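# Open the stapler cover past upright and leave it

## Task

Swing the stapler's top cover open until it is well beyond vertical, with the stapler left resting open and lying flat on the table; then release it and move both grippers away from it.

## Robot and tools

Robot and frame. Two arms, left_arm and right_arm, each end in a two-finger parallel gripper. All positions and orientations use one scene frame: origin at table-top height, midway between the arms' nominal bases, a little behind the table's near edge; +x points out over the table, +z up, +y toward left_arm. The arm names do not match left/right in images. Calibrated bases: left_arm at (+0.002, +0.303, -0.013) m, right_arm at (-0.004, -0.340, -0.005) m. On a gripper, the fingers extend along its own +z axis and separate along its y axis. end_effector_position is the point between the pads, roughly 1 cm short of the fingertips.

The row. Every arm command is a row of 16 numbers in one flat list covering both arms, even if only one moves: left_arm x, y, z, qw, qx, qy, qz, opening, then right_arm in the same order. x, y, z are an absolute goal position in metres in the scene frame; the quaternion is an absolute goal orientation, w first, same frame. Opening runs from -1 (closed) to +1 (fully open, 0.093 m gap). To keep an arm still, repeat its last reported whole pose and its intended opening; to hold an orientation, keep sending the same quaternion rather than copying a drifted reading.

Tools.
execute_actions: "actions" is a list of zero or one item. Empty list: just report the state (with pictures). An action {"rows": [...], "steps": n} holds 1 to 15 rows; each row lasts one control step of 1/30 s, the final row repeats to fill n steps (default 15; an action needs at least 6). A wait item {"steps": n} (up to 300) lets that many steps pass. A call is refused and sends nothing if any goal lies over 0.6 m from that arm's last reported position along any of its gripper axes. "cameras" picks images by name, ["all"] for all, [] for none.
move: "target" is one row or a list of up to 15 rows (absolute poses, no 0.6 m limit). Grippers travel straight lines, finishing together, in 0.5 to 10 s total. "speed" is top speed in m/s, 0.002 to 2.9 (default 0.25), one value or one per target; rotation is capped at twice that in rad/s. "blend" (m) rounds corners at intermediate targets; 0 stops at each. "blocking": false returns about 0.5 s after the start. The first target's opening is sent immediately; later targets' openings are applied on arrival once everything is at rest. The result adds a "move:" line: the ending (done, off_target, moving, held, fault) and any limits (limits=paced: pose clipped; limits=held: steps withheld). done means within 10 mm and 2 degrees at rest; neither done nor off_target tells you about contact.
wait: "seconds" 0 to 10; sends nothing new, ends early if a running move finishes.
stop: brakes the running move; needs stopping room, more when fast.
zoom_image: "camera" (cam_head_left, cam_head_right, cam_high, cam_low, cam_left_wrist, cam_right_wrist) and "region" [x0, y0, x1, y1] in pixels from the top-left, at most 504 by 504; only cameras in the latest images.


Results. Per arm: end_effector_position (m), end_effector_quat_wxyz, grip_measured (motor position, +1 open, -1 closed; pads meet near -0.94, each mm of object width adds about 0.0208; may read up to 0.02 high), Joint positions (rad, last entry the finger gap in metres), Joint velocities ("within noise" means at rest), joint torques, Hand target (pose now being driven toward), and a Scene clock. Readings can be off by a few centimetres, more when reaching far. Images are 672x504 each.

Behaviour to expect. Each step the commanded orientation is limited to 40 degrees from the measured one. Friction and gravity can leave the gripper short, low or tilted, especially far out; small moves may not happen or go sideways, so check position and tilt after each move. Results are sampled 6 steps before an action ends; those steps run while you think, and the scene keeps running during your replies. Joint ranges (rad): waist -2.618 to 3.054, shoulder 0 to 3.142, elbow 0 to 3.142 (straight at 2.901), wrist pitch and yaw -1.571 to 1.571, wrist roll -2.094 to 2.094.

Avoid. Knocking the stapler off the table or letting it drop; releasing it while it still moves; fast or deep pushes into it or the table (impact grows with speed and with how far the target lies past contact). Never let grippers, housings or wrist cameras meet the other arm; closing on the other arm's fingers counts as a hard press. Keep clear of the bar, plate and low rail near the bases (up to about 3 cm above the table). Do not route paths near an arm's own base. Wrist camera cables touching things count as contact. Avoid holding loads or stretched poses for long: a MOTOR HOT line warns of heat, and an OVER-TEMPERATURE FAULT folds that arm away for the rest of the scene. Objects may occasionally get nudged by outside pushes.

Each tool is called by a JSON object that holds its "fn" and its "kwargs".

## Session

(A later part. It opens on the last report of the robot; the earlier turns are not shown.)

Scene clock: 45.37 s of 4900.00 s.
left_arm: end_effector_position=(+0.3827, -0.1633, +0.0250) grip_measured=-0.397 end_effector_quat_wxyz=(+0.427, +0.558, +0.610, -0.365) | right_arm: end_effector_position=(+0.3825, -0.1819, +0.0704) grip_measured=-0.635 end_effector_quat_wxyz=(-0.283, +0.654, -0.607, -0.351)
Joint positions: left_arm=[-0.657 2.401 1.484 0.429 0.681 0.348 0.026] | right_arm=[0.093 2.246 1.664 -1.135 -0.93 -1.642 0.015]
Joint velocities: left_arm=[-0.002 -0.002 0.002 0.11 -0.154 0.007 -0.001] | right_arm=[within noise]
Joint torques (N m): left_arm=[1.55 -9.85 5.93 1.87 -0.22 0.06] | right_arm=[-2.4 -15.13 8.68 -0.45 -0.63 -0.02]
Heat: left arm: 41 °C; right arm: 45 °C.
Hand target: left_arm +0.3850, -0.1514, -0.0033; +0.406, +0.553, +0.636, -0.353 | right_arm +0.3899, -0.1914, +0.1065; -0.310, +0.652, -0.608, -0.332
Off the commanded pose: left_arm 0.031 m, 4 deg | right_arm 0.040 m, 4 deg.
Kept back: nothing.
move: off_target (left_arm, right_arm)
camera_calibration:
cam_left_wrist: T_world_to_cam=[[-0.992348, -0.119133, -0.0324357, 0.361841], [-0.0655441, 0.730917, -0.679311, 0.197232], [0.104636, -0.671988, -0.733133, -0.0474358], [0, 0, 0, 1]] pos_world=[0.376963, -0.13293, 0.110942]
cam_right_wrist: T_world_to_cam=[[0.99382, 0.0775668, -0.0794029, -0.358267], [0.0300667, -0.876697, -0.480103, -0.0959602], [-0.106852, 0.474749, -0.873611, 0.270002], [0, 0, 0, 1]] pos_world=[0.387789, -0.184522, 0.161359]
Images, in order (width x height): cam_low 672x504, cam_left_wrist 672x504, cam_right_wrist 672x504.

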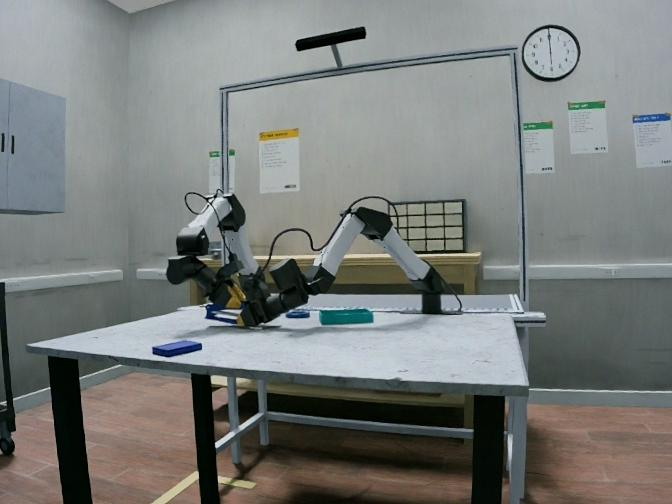

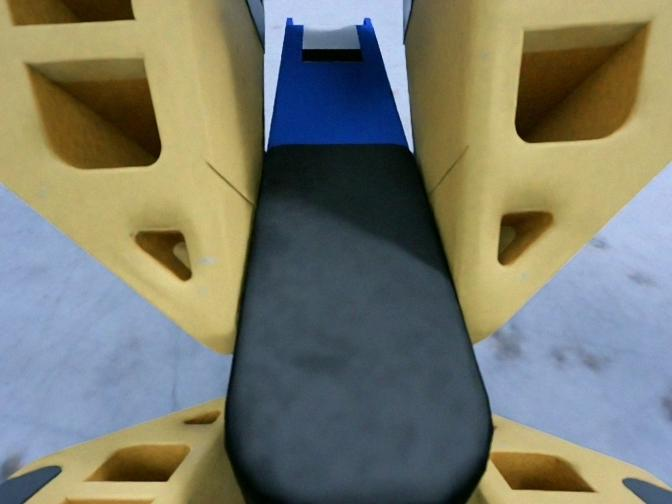

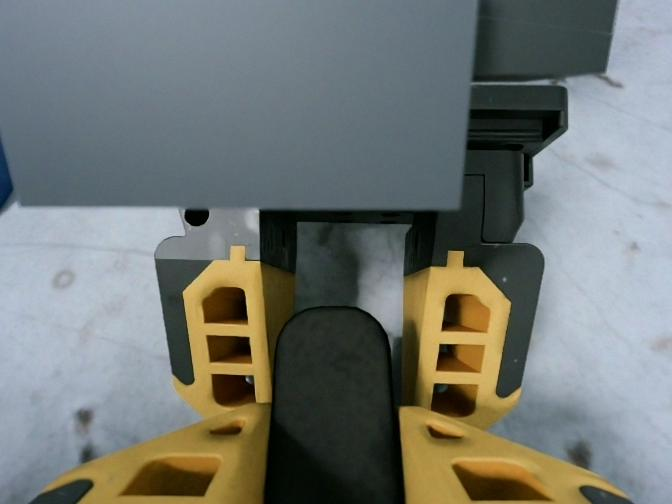

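{"fn": "move", "kwargs": {"target": [[0.386,-0.150,-0.014,0.4056,0.553,0.6366,-0.3523,-0.65,0.392,-0.198,0.125,0.3096,-0.6516,0.6074,0.3321,-0.7]], "speed": 0.05, "cameras": ["cam_low","cam_left_wrist","cam_right_wrist"]}}

{"fn": "zoom_image", "kwargs": {"camera": "cam_low", "region": [180, 250, 310, 340]}}

Scene clock: 46.73 s of 4900.00 s.
left_arm: end_effector_position=(+0.3861, -0.1665, +0.0315) grip_measured=-0.397 end_effector_quat_wxyz=(+0.445, +0.554, +0.599, -0.368) | right_arm: end_effector_position=(+0.3848, -0.1839, +0.0849) grip_measured=-0.634 end_effector_quat_wxyz=(-0.286, +0.656, -0.602, -0.353)
Joint positions: left_arm=[-0.657 2.408 1.484 0.489 0.683 0.333 0.026] | right_arm=[0.087 2.246 1.719 -1.205 -0.934 -1.669 0.015]
Joint velocities: within noise
Joint torques (N m): left_arm=[1.83 -9.09 4.7 1.56 -0.21 0.2] | right_arm=[-3.11 -15.54 9.13 -0.5 -0.57 0.07]
Heat: left arm: 41 °C; right arm: 46 °C.
Hand target: left_arm +0.3841, -0.1490, -0.0126; +0.406, +0.553, +0.636, -0.353 | right_arm +0.3908, -0.1970, +0.1231; -0.310, +0.652, -0.608, -0.332
Off the commanded pose: left_arm 0.048 m, 6 deg | right_arm 0.043 m, 4 deg.
Kept back: nothing.
move: off_target (left_arm, right_arm)
camera_calibration:
cam_left_wrist: T_world_to_cam=[[-0.990877, -0.124307, -0.0520564, 0.364285], [-0.0514274, 0.705813, -0.706529, 0.195465], [0.124569, -0.697407, -0.705767, -0.05796], [0, 0, 0, 1]] pos_world=[0.378234, -0.1331, 0.116159]
cam_right_wrist: T_world_to_cam=[[0.993547, 0.0869731, -0.0728029, -0.357976], [0.0407974, -0.872952, -0.486097, -0.0938859], [-0.105831, 0.47999, -0.870867, 0.284168], [0, 0, 0, 1]] pos_world=[0.38957, -0.187221, 0.175773]
Images, in order (width x height): cam_low 672x504, cam_left_wrist 672x504, cam_right_wrist 672x504.

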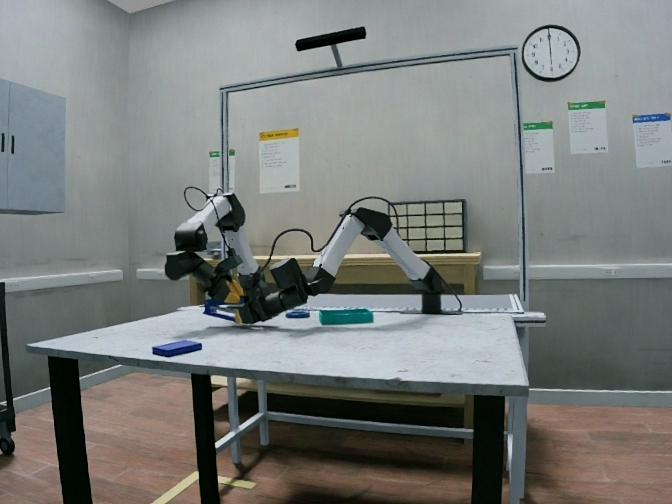

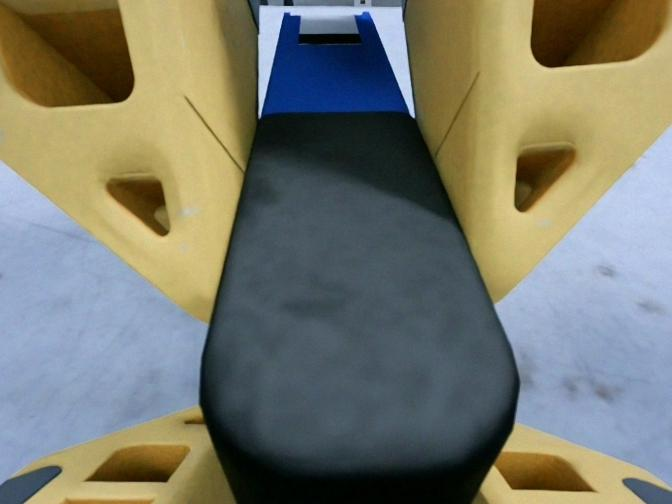

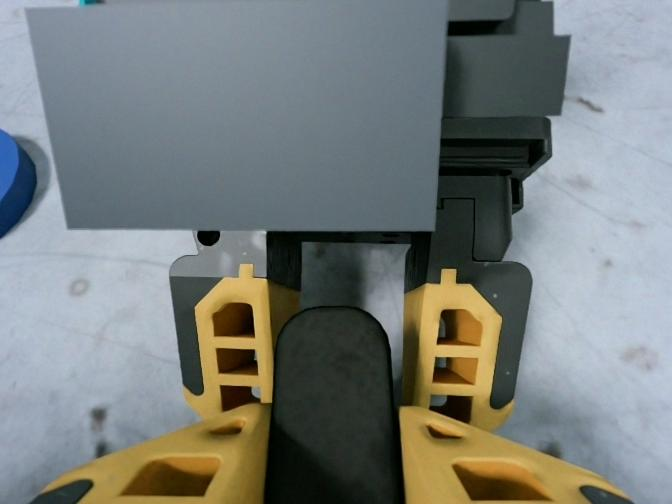

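Scaled by 3.877.

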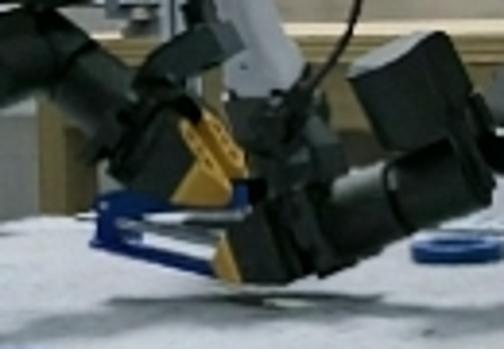

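{"fn": "move", "kwargs": {"target": [[0.384,-0.140,-0.018,0.4056,0.553,0.6366,-0.3523,-0.65,0.393,-0.222,0.130,0.3096,-0.6516,0.6074,0.3321,-0.7]], "speed": 0.05, "cameras": ["cam_low","cam_left_wrist","cam_right_wrist"]}}

{"fn": "zoom_image", "kwargs": {"camera": "cam_low", "region": [180, 250, 310, 340]}}

Scene clock: 48.07 s of 4900.00 s.
left_arm: end_effector_position=(+0.3854, -0.1691, +0.0398) grip_measured=-0.397 end_effector_quat_wxyz=(+0.467, +0.550, +0.584, -0.374) | right_arm: end_effector_position=(+0.3826, -0.1904, +0.1039) grip_measured=-0.634 end_effector_quat_wxyz=(-0.306, +0.657, -0.584, -0.367)
Joint positions: left_arm=[-0.66 2.408 1.463 0.573 0.686 0.314 0.026] | right_arm=[0.06 2.246 1.765 -1.309 -0.98 -1.762 0.015]
Joint velocities: within noise
Joint torques (N m): left_arm=[3.34 -9.92 2.4 0.96 -0.13 0.41] | right_arm=[-5.29 -13.97 9.87 -0.67 -0.1 0.12]
Heat: left arm: 41 °C; right arm: 46 °C.
Hand target: left_arm +0.3813, -0.1402, -0.0156; +0.406, +0.552, +0.636, -0.355 | right_arm +0.3914, -0.2205, +0.1287; -0.311, +0.650, -0.609, -0.331
Off the commanded pose: left_arm 0.065 m, 10 deg | right_arm 0.042 m, 5 deg.
Kept back: nothing.
move: off_target (left_arm, right_arm)
camera_calibration:
cam_left_wrist: T_world_to_cam=[[-0.989084, -0.125841, -0.0766672, 0.363731], [-0.0283302, 0.672974, -0.739124, 0.190022], [0.144607, -0.728883, -0.669192, -0.0682692], [0, 0, 0, 1]] pos_world=[0.375016, -0.131868, 0.122651]
cam_right_wrist: T_world_to_cam=[[0.992702, 0.109219, -0.0511313, -0.351472], [0.0654046, -0.843819, -0.532628, -0.0891867], [-0.101319, 0.525396, -0.844804, 0.307793], [0, 0, 0, 1]] pos_world=[0.385925, -0.198583, 0.19455]
Images, in order (width x height): cam_low 672x504, cam_left_wrist 672x504, cam_right_wrist 672x504.

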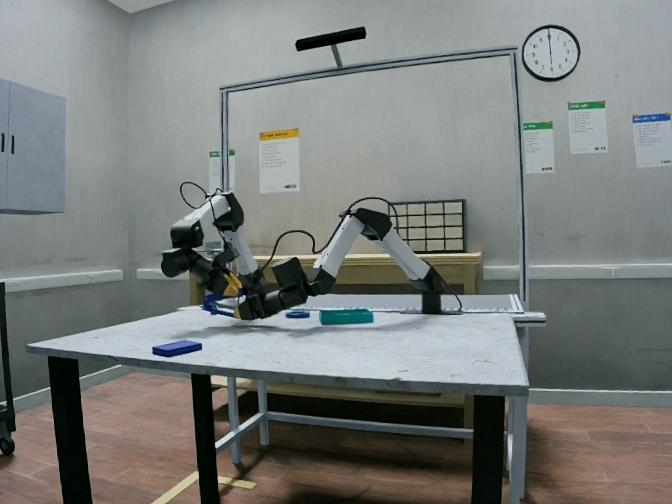

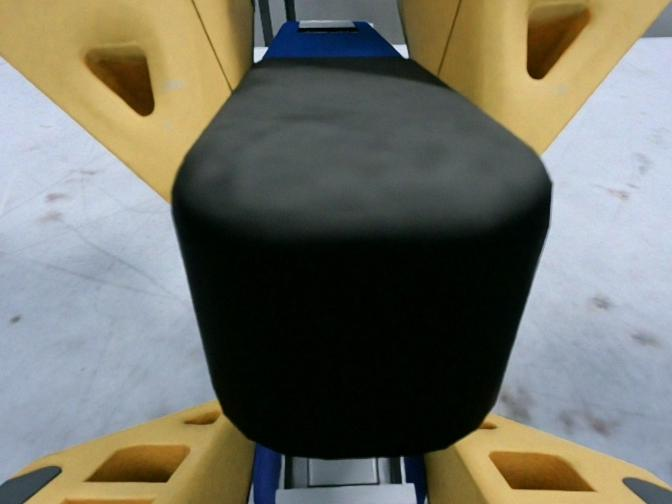

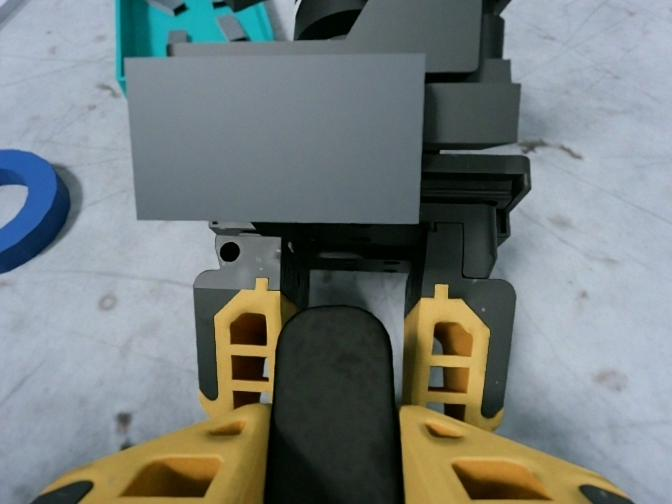

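Scaled by 3.877.

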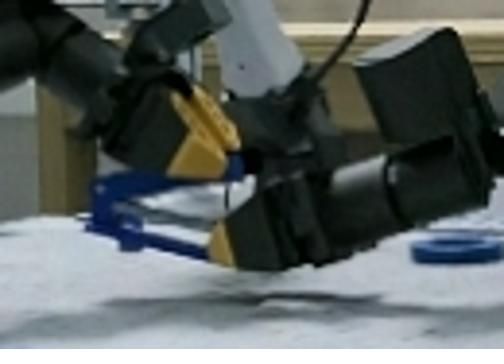

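{"fn": "move", "kwargs": {"target": [[0.384,-0.132,-0.040,0.4056,0.553,0.6366,-0.3523,-0.65,0.394,-0.240,0.120,0.3257,-0.643,0.5995,0.349,-0.7]], "speed": 0.05, "cameras": ["cam_low","cam_left_wrist","cam_right_wrist"]}}

{"fn": "zoom_image", "kwargs": {"camera": "cam_low", "region": [180, 250, 310, 340]}}

Scene clock: 49.53 s of 4900.00 s.
left_arm: end_effector_position=(+0.3820, -0.1664, +0.0268) grip_measured=-0.397 end_effector_quat_wxyz=(+0.469, +0.547, +0.583, -0.376) | right_arm: end_effector_position=(+0.3806, -0.2040, +0.1181) grip_measured=-0.634 end_effector_quat_wxyz=(-0.342, +0.652, -0.562, -0.378)
Joint positions: left_arm=[-0.66 2.432 1.432 0.64 0.687 0.304 0.026] | right_arm=[0.01 2.246 1.775 -1.392 -1.044 -1.892 0.015]
Joint velocities: within noise
Joint torques (N m): left_arm=[4.62 -8.43 2.26 1.03 0 0.54] | right_arm=[-6.16 -9.87 10.06 -0.59 0.11 0.26]
Heat: left arm: 42 °C; right arm: 47 °C.
Hand target: left_arm +0.3800, -0.1320, -0.0364; +0.406, +0.551, +0.636, -0.356 | right_arm +0.3922, -0.2393, +0.1200; -0.328, +0.641, -0.600, -0.348
Off the commanded pose: left_arm 0.075 m, 10 deg | right_arm 0.038 m, 6 deg.
Kept back: nothing.
move: off_target (left_arm, right_arm)
camera_calibration:
cam_left_wrist: T_world_to_cam=[[-0.988913, -0.128358, -0.0746674, 0.359166], [-0.0302307, 0.666317, -0.745055, 0.178286], [0.145386, -0.734538, -0.66281, -0.0759233], [0, 0, 0, 1]] pos_world=[0.371612, -0.128462, 0.109328]
cam_right_wrist: T_world_to_cam=[[0.993394, 0.114642, -0.00499397, -0.351956], [0.0891726, -0.798628, -0.595183, -0.0854509], [-0.072221, 0.590806, -0.803575, 0.324156], [0, 0, 0, 1]] pos_world=[0.380662, -0.219408, 0.207867]
Images, in order (width x height): cam_low 672x504, cam_left_wrist 672x504, cam_right_wrist 672x504.

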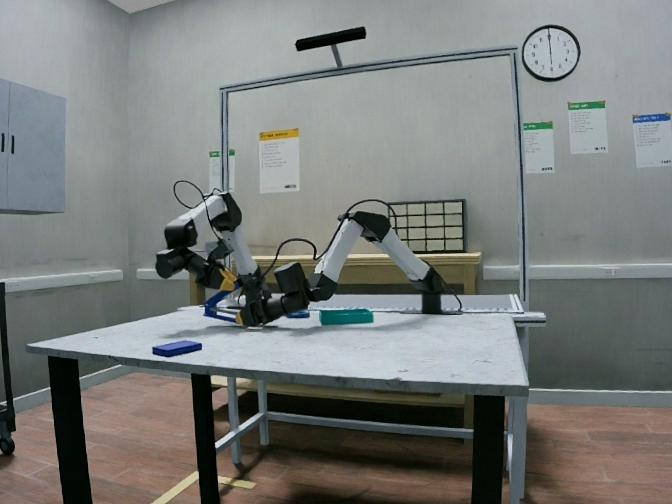

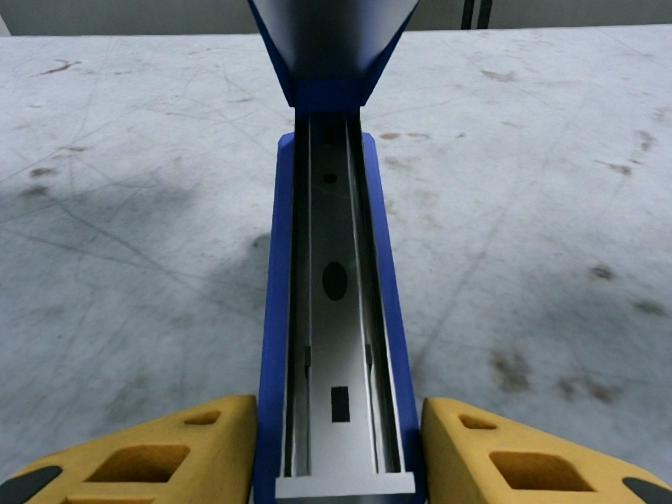

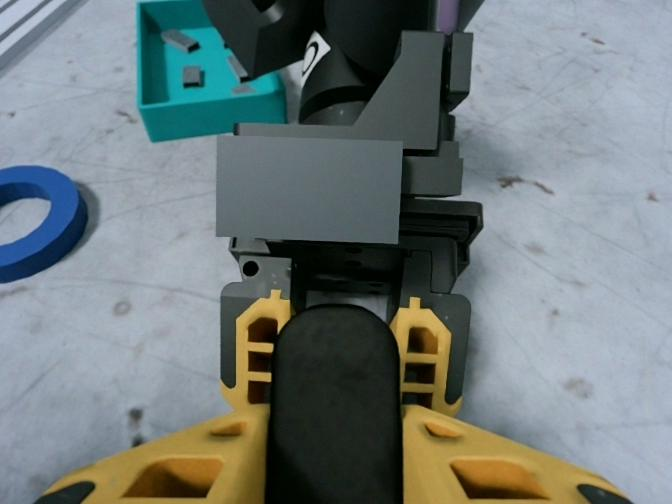

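Scaled by 3.877.

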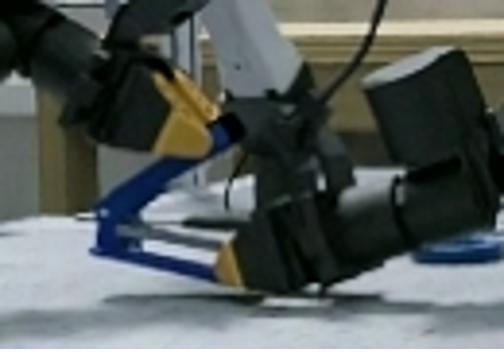

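{"fn": "move", "kwargs": {"target": [[0.384,-0.128,-0.045,0.4056,0.553,0.6366,-0.3523,-0.65,0.394,-0.275,0.136,0.3096,-0.6516,0.6074,0.3321,-0.7]], "speed": 0.06, "cameras": ["cam_low","cam_left_wrist","cam_right_wrist"]}}

{"fn": "zoom_image", "kwargs": {"camera": "cam_low", "region": [180, 250, 310, 340]}}

Scene clock: 51.33 s of 4900.00 s.
left_arm: end_effector_position=(+0.3805, -0.1599, +0.0192) grip_measured=-0.397 end_effector_quat_wxyz=(+0.459, +0.546, +0.587, -0.382) | right_arm: end_effector_position=(+0.3847, -0.2435, +0.1401) grip_measured=-0.634 end_effector_quat_wxyz=(-0.332, +0.653, -0.578, -0.359)
Joint positions: left_arm=[-0.649 2.436 1.415 0.642 0.707 0.302 0.026] | right_arm=[-0.077 2.259 1.909 -1.576 -0.978 -1.976 0.015]
Joint velocities: left_arm=[-0.017 0.002 -0.012 -0.154 -0.11 0.007 0.001] | right_arm=[within noise]
Joint torques (N m): left_arm=[4.29 -8.1 2.58 1.16 -0.14 0.65] | right_arm=[-4.86 -9.4 9.33 -0.43 0.21 0.23]
Heat: left arm: 42 °C; right arm: 47 °C.
Hand target: left_arm +0.3798, -0.1273, -0.0417; +0.406, +0.552, +0.635, -0.356 | right_arm +0.3928, -0.2745, +0.1363; -0.313, +0.649, -0.610, -0.329
Off the commanded pose: left_arm 0.072 m, 9 deg | right_arm 0.033 m, 5 deg.
joint sent to its limit (right arm) — joint 4 (wrist pitch), lower limit.
Kept back: nothing.
move: off_target (left_arm, right_arm)
camera_calibration:
cam_left_wrist: T_world_to_cam=[[-0.991199, -0.120997, -0.0537083, 0.359635], [-0.0419439, 0.671852, -0.739497, 0.173427], [0.125561, -0.730735, -0.671014, -0.0676926], [0, 0, 0, 1]] pos_world=[0.372244, -0.122468, 0.102141]
cam_right_wrist: T_world_to_cam=[[0.995974, 0.089401, -0.0065471, -0.358267], [0.0706888, -0.828222, -0.555923, -0.109824], [-0.0551226, 0.553223, -0.831208, 0.353613], [0, 0, 0, 1]] pos_world=[0.38408, -0.254556, 0.230527]
Images, in order (width x height): cam_low 672x504, cam_left_wrist 672x504, cam_right_wrist 672x504.

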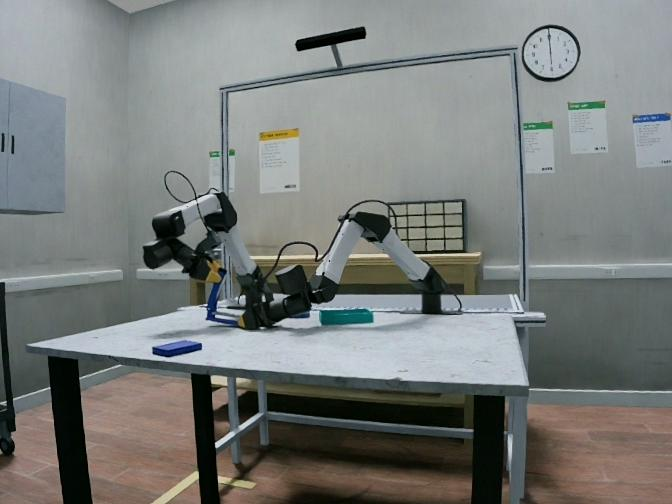

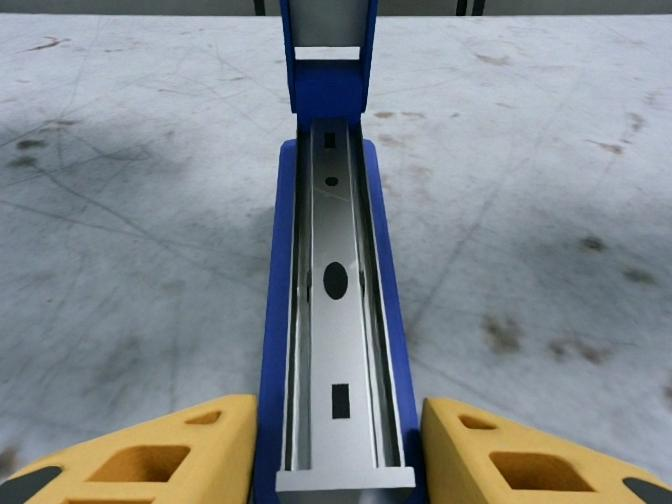

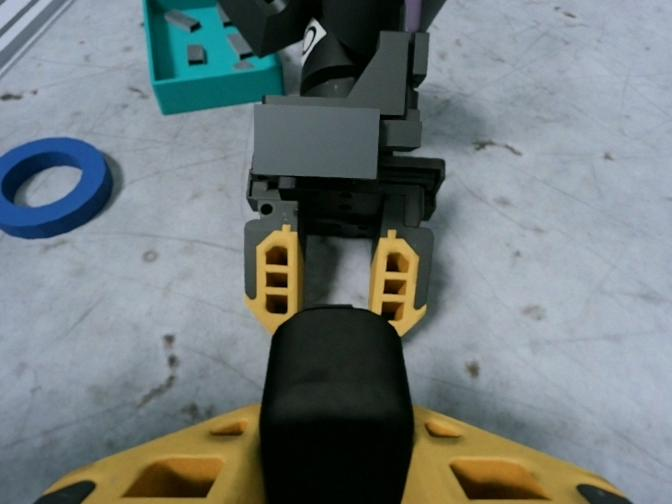

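Scaled by 3.877.

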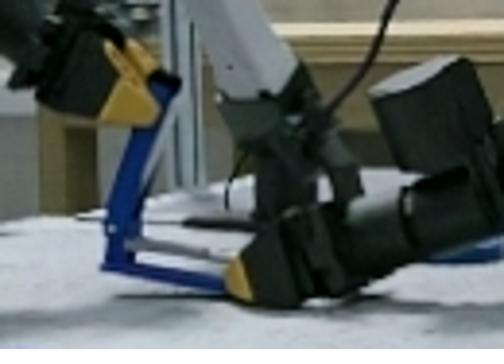

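{"fn": "move", "kwargs": {"target": [[0.384,-0.125,-0.035,0.4056,0.553,0.6366,-0.3523,-0.65,0.394,-0.305,0.137,0.261,-0.6757,0.6299,0.28,-0.7],[0.384,-0.125,-0.025,0.4056,0.553,0.6366,-0.3523,-0.65,0.394,-0.335,0.122,0.2333,-0.687,0.6407,0.2503,-0.7]], "speed": 0.06, "blend": 0.01, "cameras": ["cam_low","cam_left_wrist","cam_right_wrist"]}}

{"fn": "zoom_image", "kwargs": {"camera": "cam_low", "region": [160, 250, 290, 340]}}

Scene clock: 54.07 s of 4900.00 s.
left_arm: end_effector_position=(+0.3777, -0.1581, +0.0175) grip_measured=-0.397 end_effector_quat_wxyz=(+0.449, +0.549, +0.591, -0.384) | right_arm: end_effector_position=(+0.3875, -0.2895, +0.1326) grip_measured=-0.634 end_effector_quat_wxyz=(-0.286, +0.675, -0.609, -0.303)
Joint positions: left_arm=[-0.648 2.428 1.411 0.613 0.716 0.307 0.026] | right_arm=[-0.149 2.259 1.97 -1.603 -0.811 -1.981 0.015]
Joint velocities: within noise
Joint torques (N m): left_arm=[4.7 -11.38 2.55 0.94 -0.19 0.61] | right_arm=[-5.31 -10.18 9.17 -0.13 0.95 0.25]
Heat: left arm: 42 °C; right arm: 47 °C.
Hand target: left_arm +0.3817, -0.1259, -0.0235; +0.407, +0.551, +0.635, -0.356 | right_arm +0.3931, -0.3341, +0.1236; -0.242, +0.682, -0.645, -0.245
Off the commanded pose: left_arm 0.054 m, 8 deg | right_arm 0.047 m, 9 deg.
joint read past its limit (right arm) — joint 4 (wrist pitch), lower limit.
joint sent to its limit (right arm) — joint 4 (wrist pitch), lower limit.
Kept back: nothing.
move: off_target (left_arm, right_arm)
camera_calibration:
cam_left_wrist: T_world_to_cam=[[-0.992949, -0.112019, -0.038783, 0.358738], [-0.0484635, 0.682179, -0.729577, 0.174798], [0.108183, -0.722553, -0.682798, -0.0591249], [0, 0, 0, 1]] pos_world=[0.371076, -0.121779, 0.101071]
cam_right_wrist: T_world_to_cam=[[0.997553, 0.06979, -0.00427214, -0.363523], [0.0617094, -0.907488, -0.415521, -0.190357], [-0.0328761, 0.41424, -0.909574, 0.334468], [0, 0, 0, 1]] pos_world=[0.385376, -0.285927, 0.223573]
Images, in order (width x height): cam_low 672x504, cam_left_wrist 672x504, cam_right_wrist 672x504.

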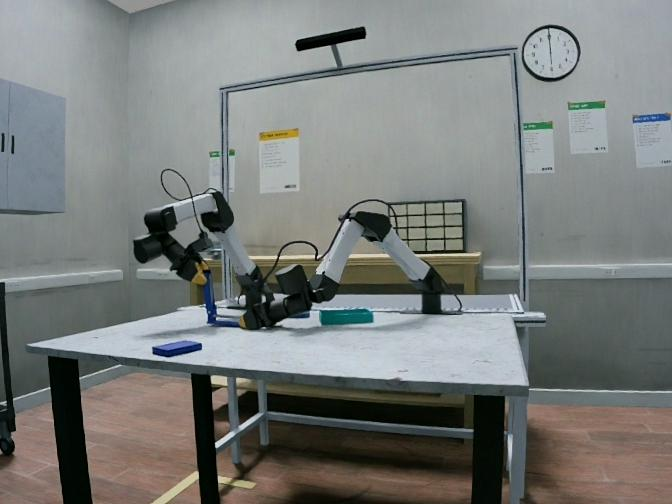

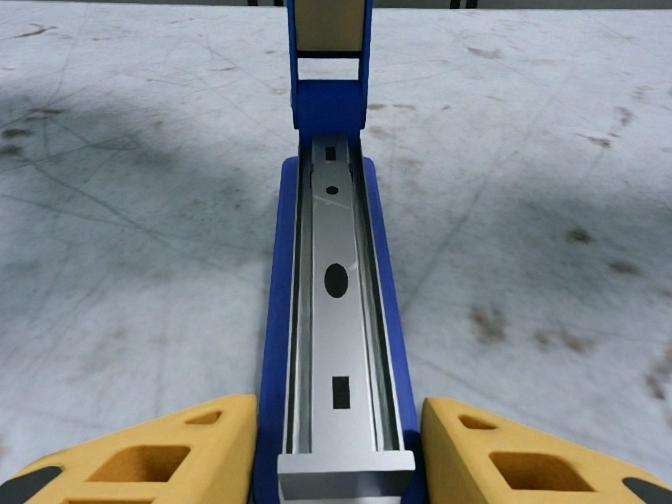

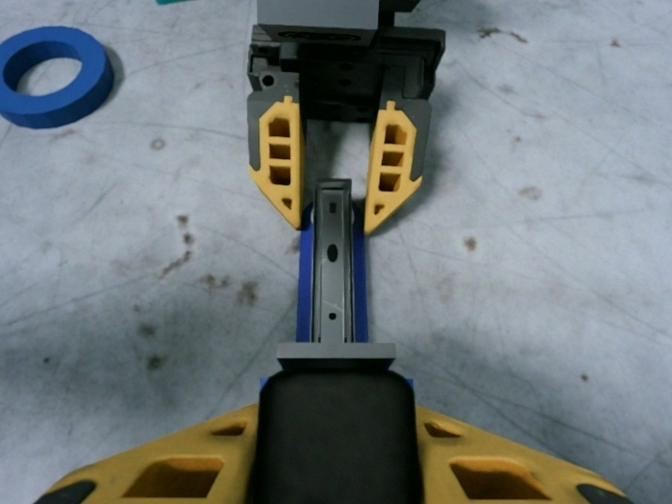

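Scaled by 3.877.

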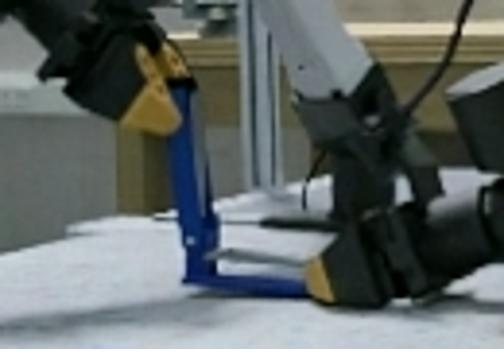

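{"fn": "move", "kwargs": {"target": [[0.384,-0.125,-0.015,0.4056,0.553,0.6366,-0.3523,-0.65,0.394,-0.350,0.112,0.1766,-0.7064,0.6586,0.1894,-0.7]], "speed": 0.06, "cameras": ["cam_low","cam_left_wrist","cam_right_wrist"]}}

{"fn": "zoom_image", "kwargs": {"camera": "cam_low", "region": [160, 250, 290, 340]}}

Scene clock: 56.10 s of 4900.00 s.
left_arm: end_effector_position=(+0.3755, -0.1568, +0.0162) grip_measured=-0.397 end_effector_quat_wxyz=(+0.438, +0.550, +0.598, -0.385) | right_arm: end_effector_position=(+0.3890, -0.3043, +0.1218) grip_measured=-0.634 end_effector_quat_wxyz=(-0.243, +0.692, -0.624, -0.269)
Joint positions: left_arm=[-0.648 2.418 1.411 0.576 0.719 0.309 0.026] | right_arm=[-0.15 2.259 1.987 -1.58 -0.696 -1.948 0.015]
Joint velocities: within noise
Joint torques (N m): left_arm=[4.77 -12.48 2.82 1.04 -0.21 0.61] | right_arm=[-3.89 -11.49 8.54 0.05 1.37 0.31]
Heat: left arm: 43 °C; right arm: 48 °C.
Hand target: left_arm +0.3823, -0.1261, -0.0144; +0.407, +0.552, +0.636, -0.356 | right_arm +0.3939, -0.3500, +0.1152; -0.183, +0.702, -0.660, -0.193
Off the commanded pose: left_arm 0.045 m, 7 deg | right_arm 0.047 m, 13 deg.
Kept back: nothing.
move: off_target (left_arm, right_arm)
camera_calibration:
cam_left_wrist: T_world_to_cam=[[-0.993865, -0.108463, -0.0216344, 0.357387], [-0.0602219, 0.694779, -0.716698, 0.178977], [0.0927663, -0.710998, -0.697048, -0.0509224], [0, 0, 0, 1]] pos_world=[0.370697, -0.121792, 0.100509]
cam_right_wrist: T_world_to_cam=[[0.99706, 0.0746383, -0.0173462, -0.36082], [0.0657816, -0.949817, -0.30581, -0.236104], [-0.0393009, 0.303769, -0.951935, 0.304938], [0, 0, 0, 1]] pos_world=[0.387275, -0.289955, 0.211819]
Images, in order (width x height): cam_low 672x504, cam_left_wrist 672x504, cam_right_wrist 672x504.

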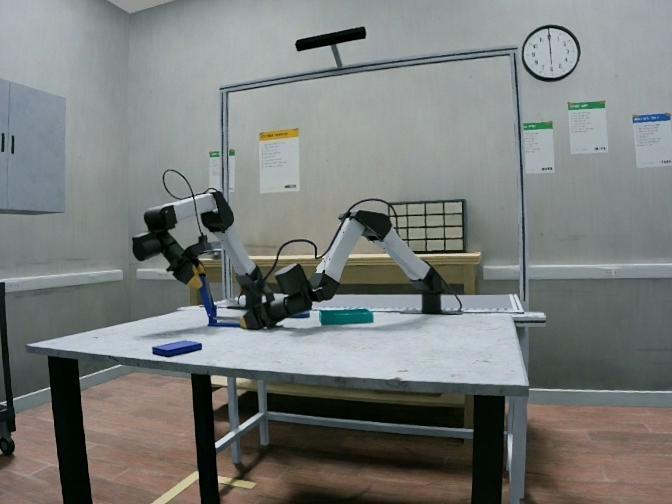

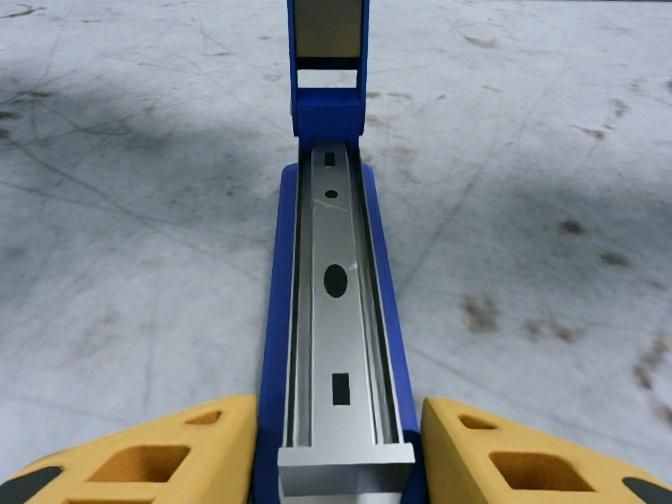

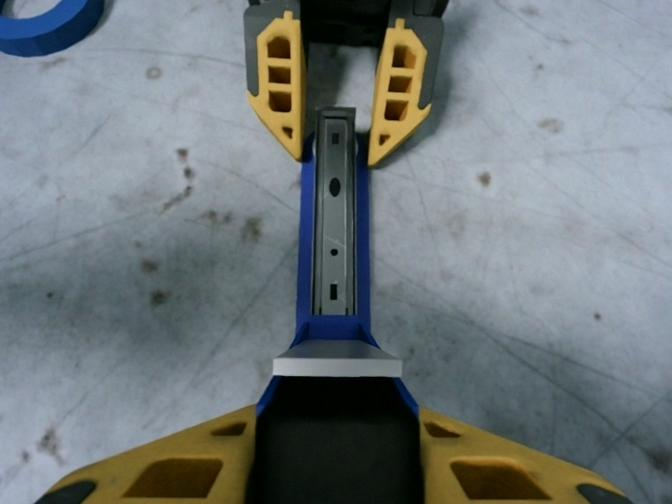

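Scaled by 3.877.

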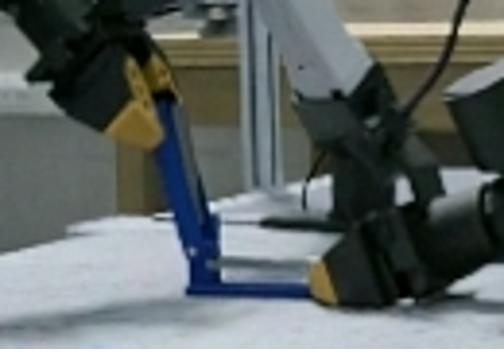

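{"fn": "move", "kwargs": {"target": [[0.384,-0.125,-0.008,0.4056,0.553,0.6366,-0.3523,-0.65,0.394,-0.376,0.092,0.1766,-0.7064,0.6586,0.1894,-0.7]], "speed": 0.06, "cameras": ["cam_low","cam_left_wrist","cam_right_wrist"]}}

{"fn": "zoom_image", "kwargs": {"camera": "cam_low", "region": [160, 250, 290, 340]}}

Scene clock: 57.27 s of 4900.00 s.
left_arm: end_effector_position=(+0.3744, -0.1558, +0.0169) grip_measured=-0.397 end_effector_quat_wxyz=(+0.434, +0.554, +0.599, -0.382) | right_arm: end_effector_position=(+0.3891, -0.3242, +0.1152) grip_measured=-0.634 end_effector_quat_wxyz=(-0.239, +0.694, -0.629, -0.257)
Joint positions: left_arm=[-0.648 2.409 1.411 0.549 0.719 0.325 0.026] | right_arm=[-0.19 2.269 1.987 -1.577 -0.665 -1.982 0.015]
Joint velocities: within noise
Joint torques (N m): left_arm=[4.79 -13.12 3.03 1.09 -0.21 0.47] | right_arm=[-5.18 -9.37 6.99 0.15 1.27 0.08]
Heat: left arm: 44 °C; right arm: 48 °C.
Hand target: left_arm +0.3827, -0.1262, -0.0076; +0.407, +0.552, +0.636, -0.355 | right_arm +0.3924, -0.3750, +0.0956; -0.179, +0.703, -0.660, -0.194
Off the commanded pose: left_arm 0.041 m, 6 deg | right_arm 0.057 m, 11 deg.
Kept back: nothing.
move: off_target (left_arm, right_arm)
camera_calibration:
cam_left_wrist: T_world_to_cam=[[-0.994339, -0.103325, -0.0247716, 0.357438], [-0.0554975, 0.703853, -0.708174, 0.178293], [0.0906079, -0.70279, -0.705603, -0.0474433], [0, 0, 0, 1]] pos_world=[0.369608, -0.121902, 0.10164]
cam_right_wrist: T_world_to_cam=[[0.997703, 0.0671589, -0.00886444, -0.363202], [0.0619612, -0.957616, -0.281303, -0.261058], [-0.0273807, 0.280108, -0.959578, 0.293204], [0, 0, 0, 1]] pos_world=[0.386571, -0.30773, 0.204696]
Images, in order (width x height): cam_low 672x504, cam_left_wrist 672x504, cam_right_wrist 672x504.

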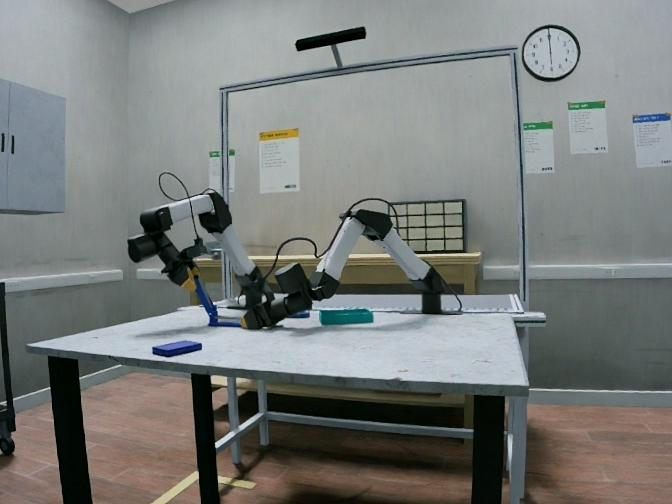

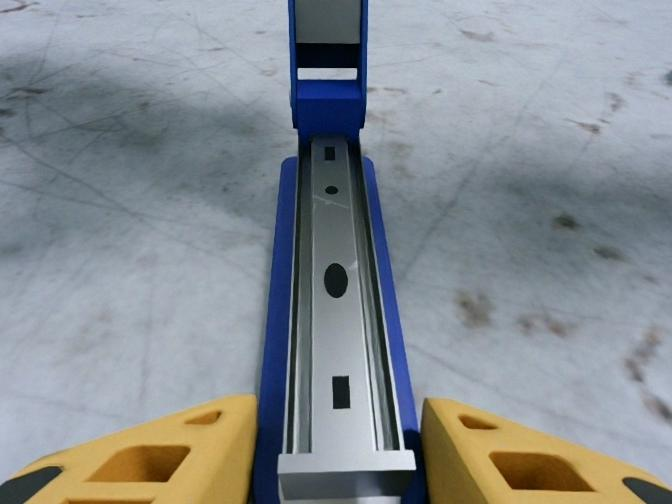

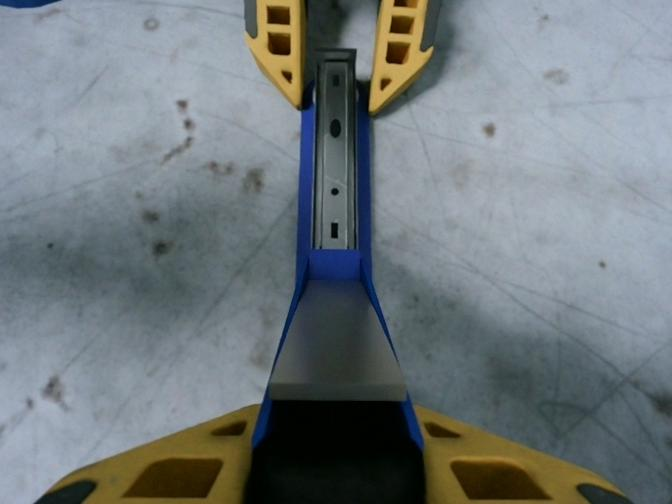

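Scaled by 3.877.

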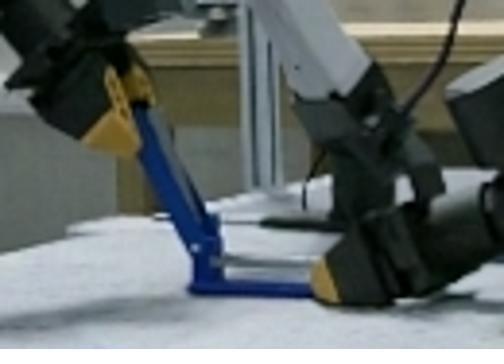

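{"fn": "move", "kwargs": {"target": [[0.384,-0.127,0.0,0.4056,0.553,0.6366,-0.3523,-0.65,0.394,-0.388,0.080,0.1766,-0.7064,0.6586,0.1894,-0.7],[0.376,-0.150,0.012,0.4056,0.553,0.6366,-0.3523,-0.65,0.391,-0.345,0.095,0.215,-0.696,0.637,0.24,-0.7]], "speed": 0.06, "cameras": ["cam_low","cam_left_wrist","cam_right_wrist"]}}

{"fn": "zoom_image", "kwargs": {"camera": "cam_low", "region": [160, 250, 290, 340]}}

Scene clock: 59.43 s of 4900.00 s.
left_arm: end_effector_position=(+0.3713, -0.1561, +0.0171) grip_measured=-0.397 end_effector_quat_wxyz=(+0.420, +0.556, +0.613, -0.373) | right_arm: end_effector_position=(+0.3893, -0.3315, +0.1065) grip_measured=-0.634 end_effector_quat_wxyz=(-0.240, +0.693, -0.627, -0.262)
Joint positions: left_arm=[-0.658 2.385 1.415 0.474 0.693 0.334 0.026] | right_arm=[-0.209 2.293 1.987 -1.577 -0.666 -2.009 0.015]
Joint velocities: within noise
Joint torques (N m): left_arm=[0.61 -13.19 7.61 1.31 -0.4 0.11] | right_arm=[-0.96 -9.84 5.26 -0.08 0.16 0.07]
Heat: left arm: 45 °C; right arm: 48 °C.
Hand target: left_arm +0.3755, -0.1496, +0.0120; +0.407, +0.553, +0.636, -0.353 | right_arm +0.3910, -0.3450, +0.0956; -0.216, +0.698, -0.639, -0.241
Off the commanded pose: left_arm 0.009 m, 4 deg | right_arm 0.018 m, 4 deg.
Kept back: nothing.
move: off_target (left_arm, right_arm)
camera_calibration:
cam_left_wrist: T_world_to_cam=[[-0.993557, -0.112875, -0.0102157, 0.352201], [-0.076058, 0.730868, -0.678268, 0.189738], [0.0840261, -0.673121, -0.734744, -0.0396837], [0, 0, 0, 1]] pos_world=[0.367697, -0.125631, 0.103134]
cam_right_wrist: T_world_to_cam=[[0.997521, 0.0690775, -0.01344, -0.361861], [0.0622192, -0.954943, -0.290193, -0.268768], [-0.0328802, 0.288637, -0.956874, 0.291638], [0, 0, 0, 1]] pos_world=[0.387275, -0.31584, 0.196203]
Images, in order (width x height): cam_low 672x504, cam_left_wrist 672x504, cam_right_wrist 672x504.

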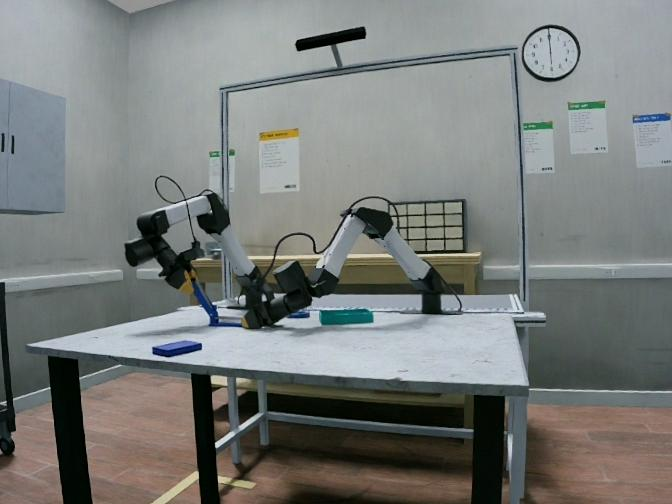

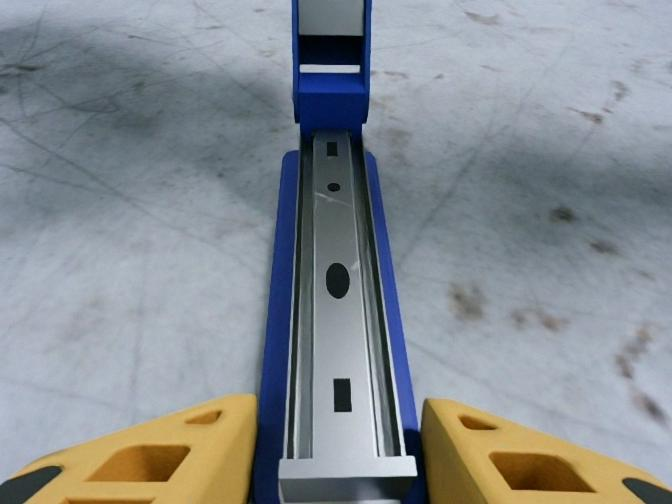

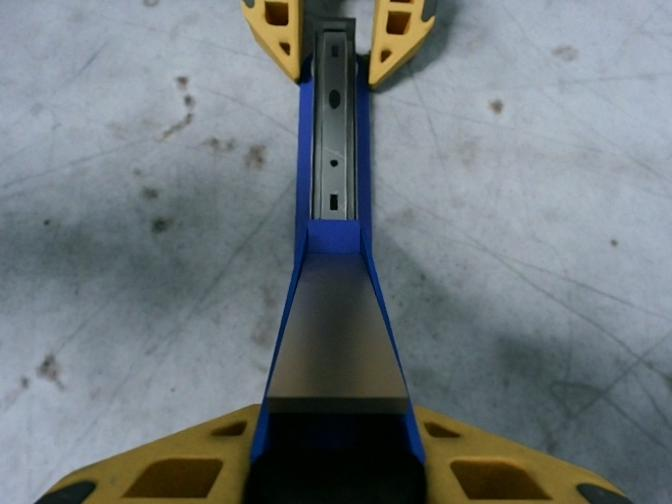

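Scaled by 3.877.

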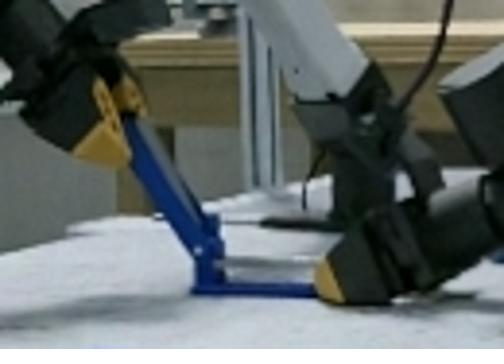

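{"fn": "move", "kwargs": {"target": [[0.374,-0.153,0.013,0.4056,0.553,0.6366,-0.3523,-0.65,0.390,-0.333,0.104,0.240,-0.693,0.627,0.262,-0.1]], "speed": 0.06, "cameras": ["cam_low","cam_right_wrist"]}}

{"fn": "zoom_image", "kwargs": {"camera": "cam_low", "region": [160, 250, 290, 340]}}

Scene clock: 60.53 s of 4900.00 s.
left_arm: end_effector_position=(+0.3712, -0.1562, +0.0172) grip_measured=-0.397 end_effector_quat_wxyz=(+0.418, +0.556, +0.617, -0.369) | right_arm: end_effector_position=(+0.3890, -0.3372, +0.1037) grip_measured=-0.102 end_effector_quat_wxyz=(-0.231, +0.695, -0.632, -0.255)
Joint positions: left_arm=[-0.66 2.38 1.416 0.462 0.683 0.335 0.026] | right_arm=[-0.216 2.293 1.987 -1.572 -0.641 -2.006 0.04]
Joint velocities: within noise
Joint torques (N m): left_arm=[0.09 -12.82 7.95 1.41 -0.36 0.06] | right_arm=[0.2 -9.77 5.61 -0.39 -0.71 -0.15]
Heat: left arm: 45 °C; right arm: 48 °C.
Hand target: left_arm +0.3737, -0.1527, +0.0130; +0.407, +0.553, +0.636, -0.353 | right_arm +0.3900, -0.3330, +0.1041; -0.240, +0.693, -0.627, -0.262
Off the commanded pose: left_arm 0.006 m, 3 deg | right_arm 0.004 m, 1 deg.
Kept back: nothing.
move: off_target (left_arm)
camera_calibration:
cam_right_wrist: T_world_to_cam=[[0.997612, 0.0667909, -0.0176113, -0.361529], [0.0596891, -0.961894, -0.266829, -0.278737], [-0.034762, 0.265141, -0.963583, 0.284157], [0, 0, 0, 1]] pos_world=[0.387181, -0.31931, 0.193066]
Images, in order (width x height): cam_low 672x504, cam_right_wrist 672x504.

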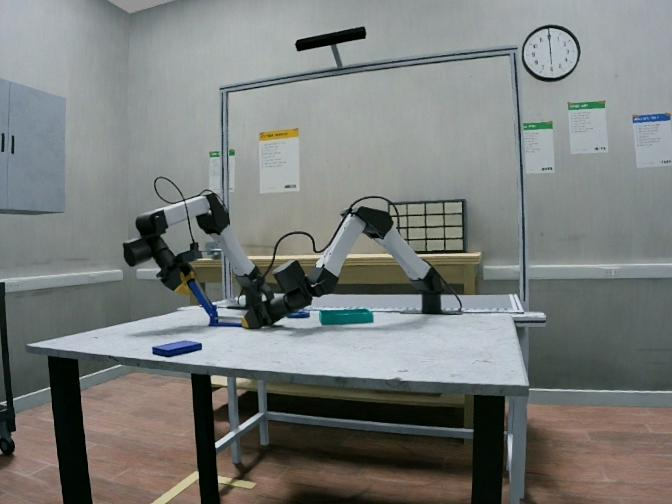

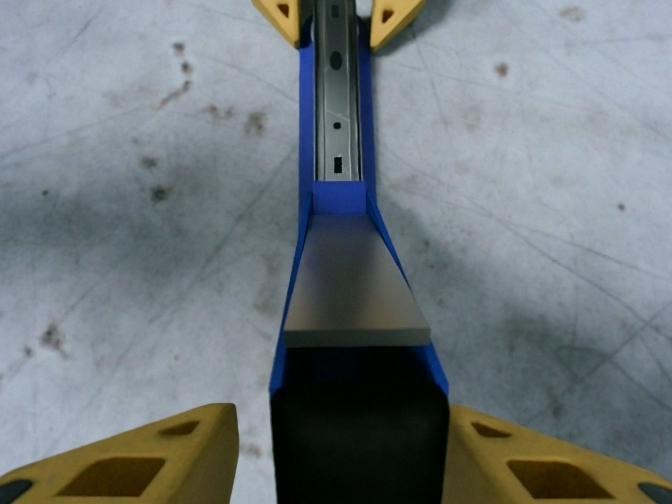

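Scaled by 3.877.

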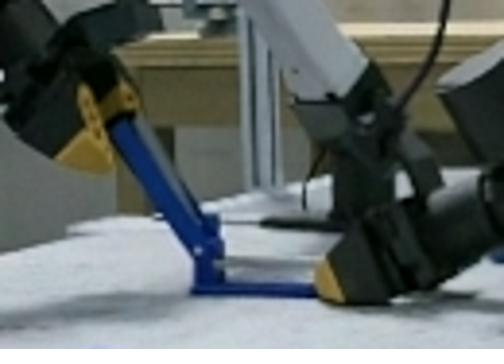

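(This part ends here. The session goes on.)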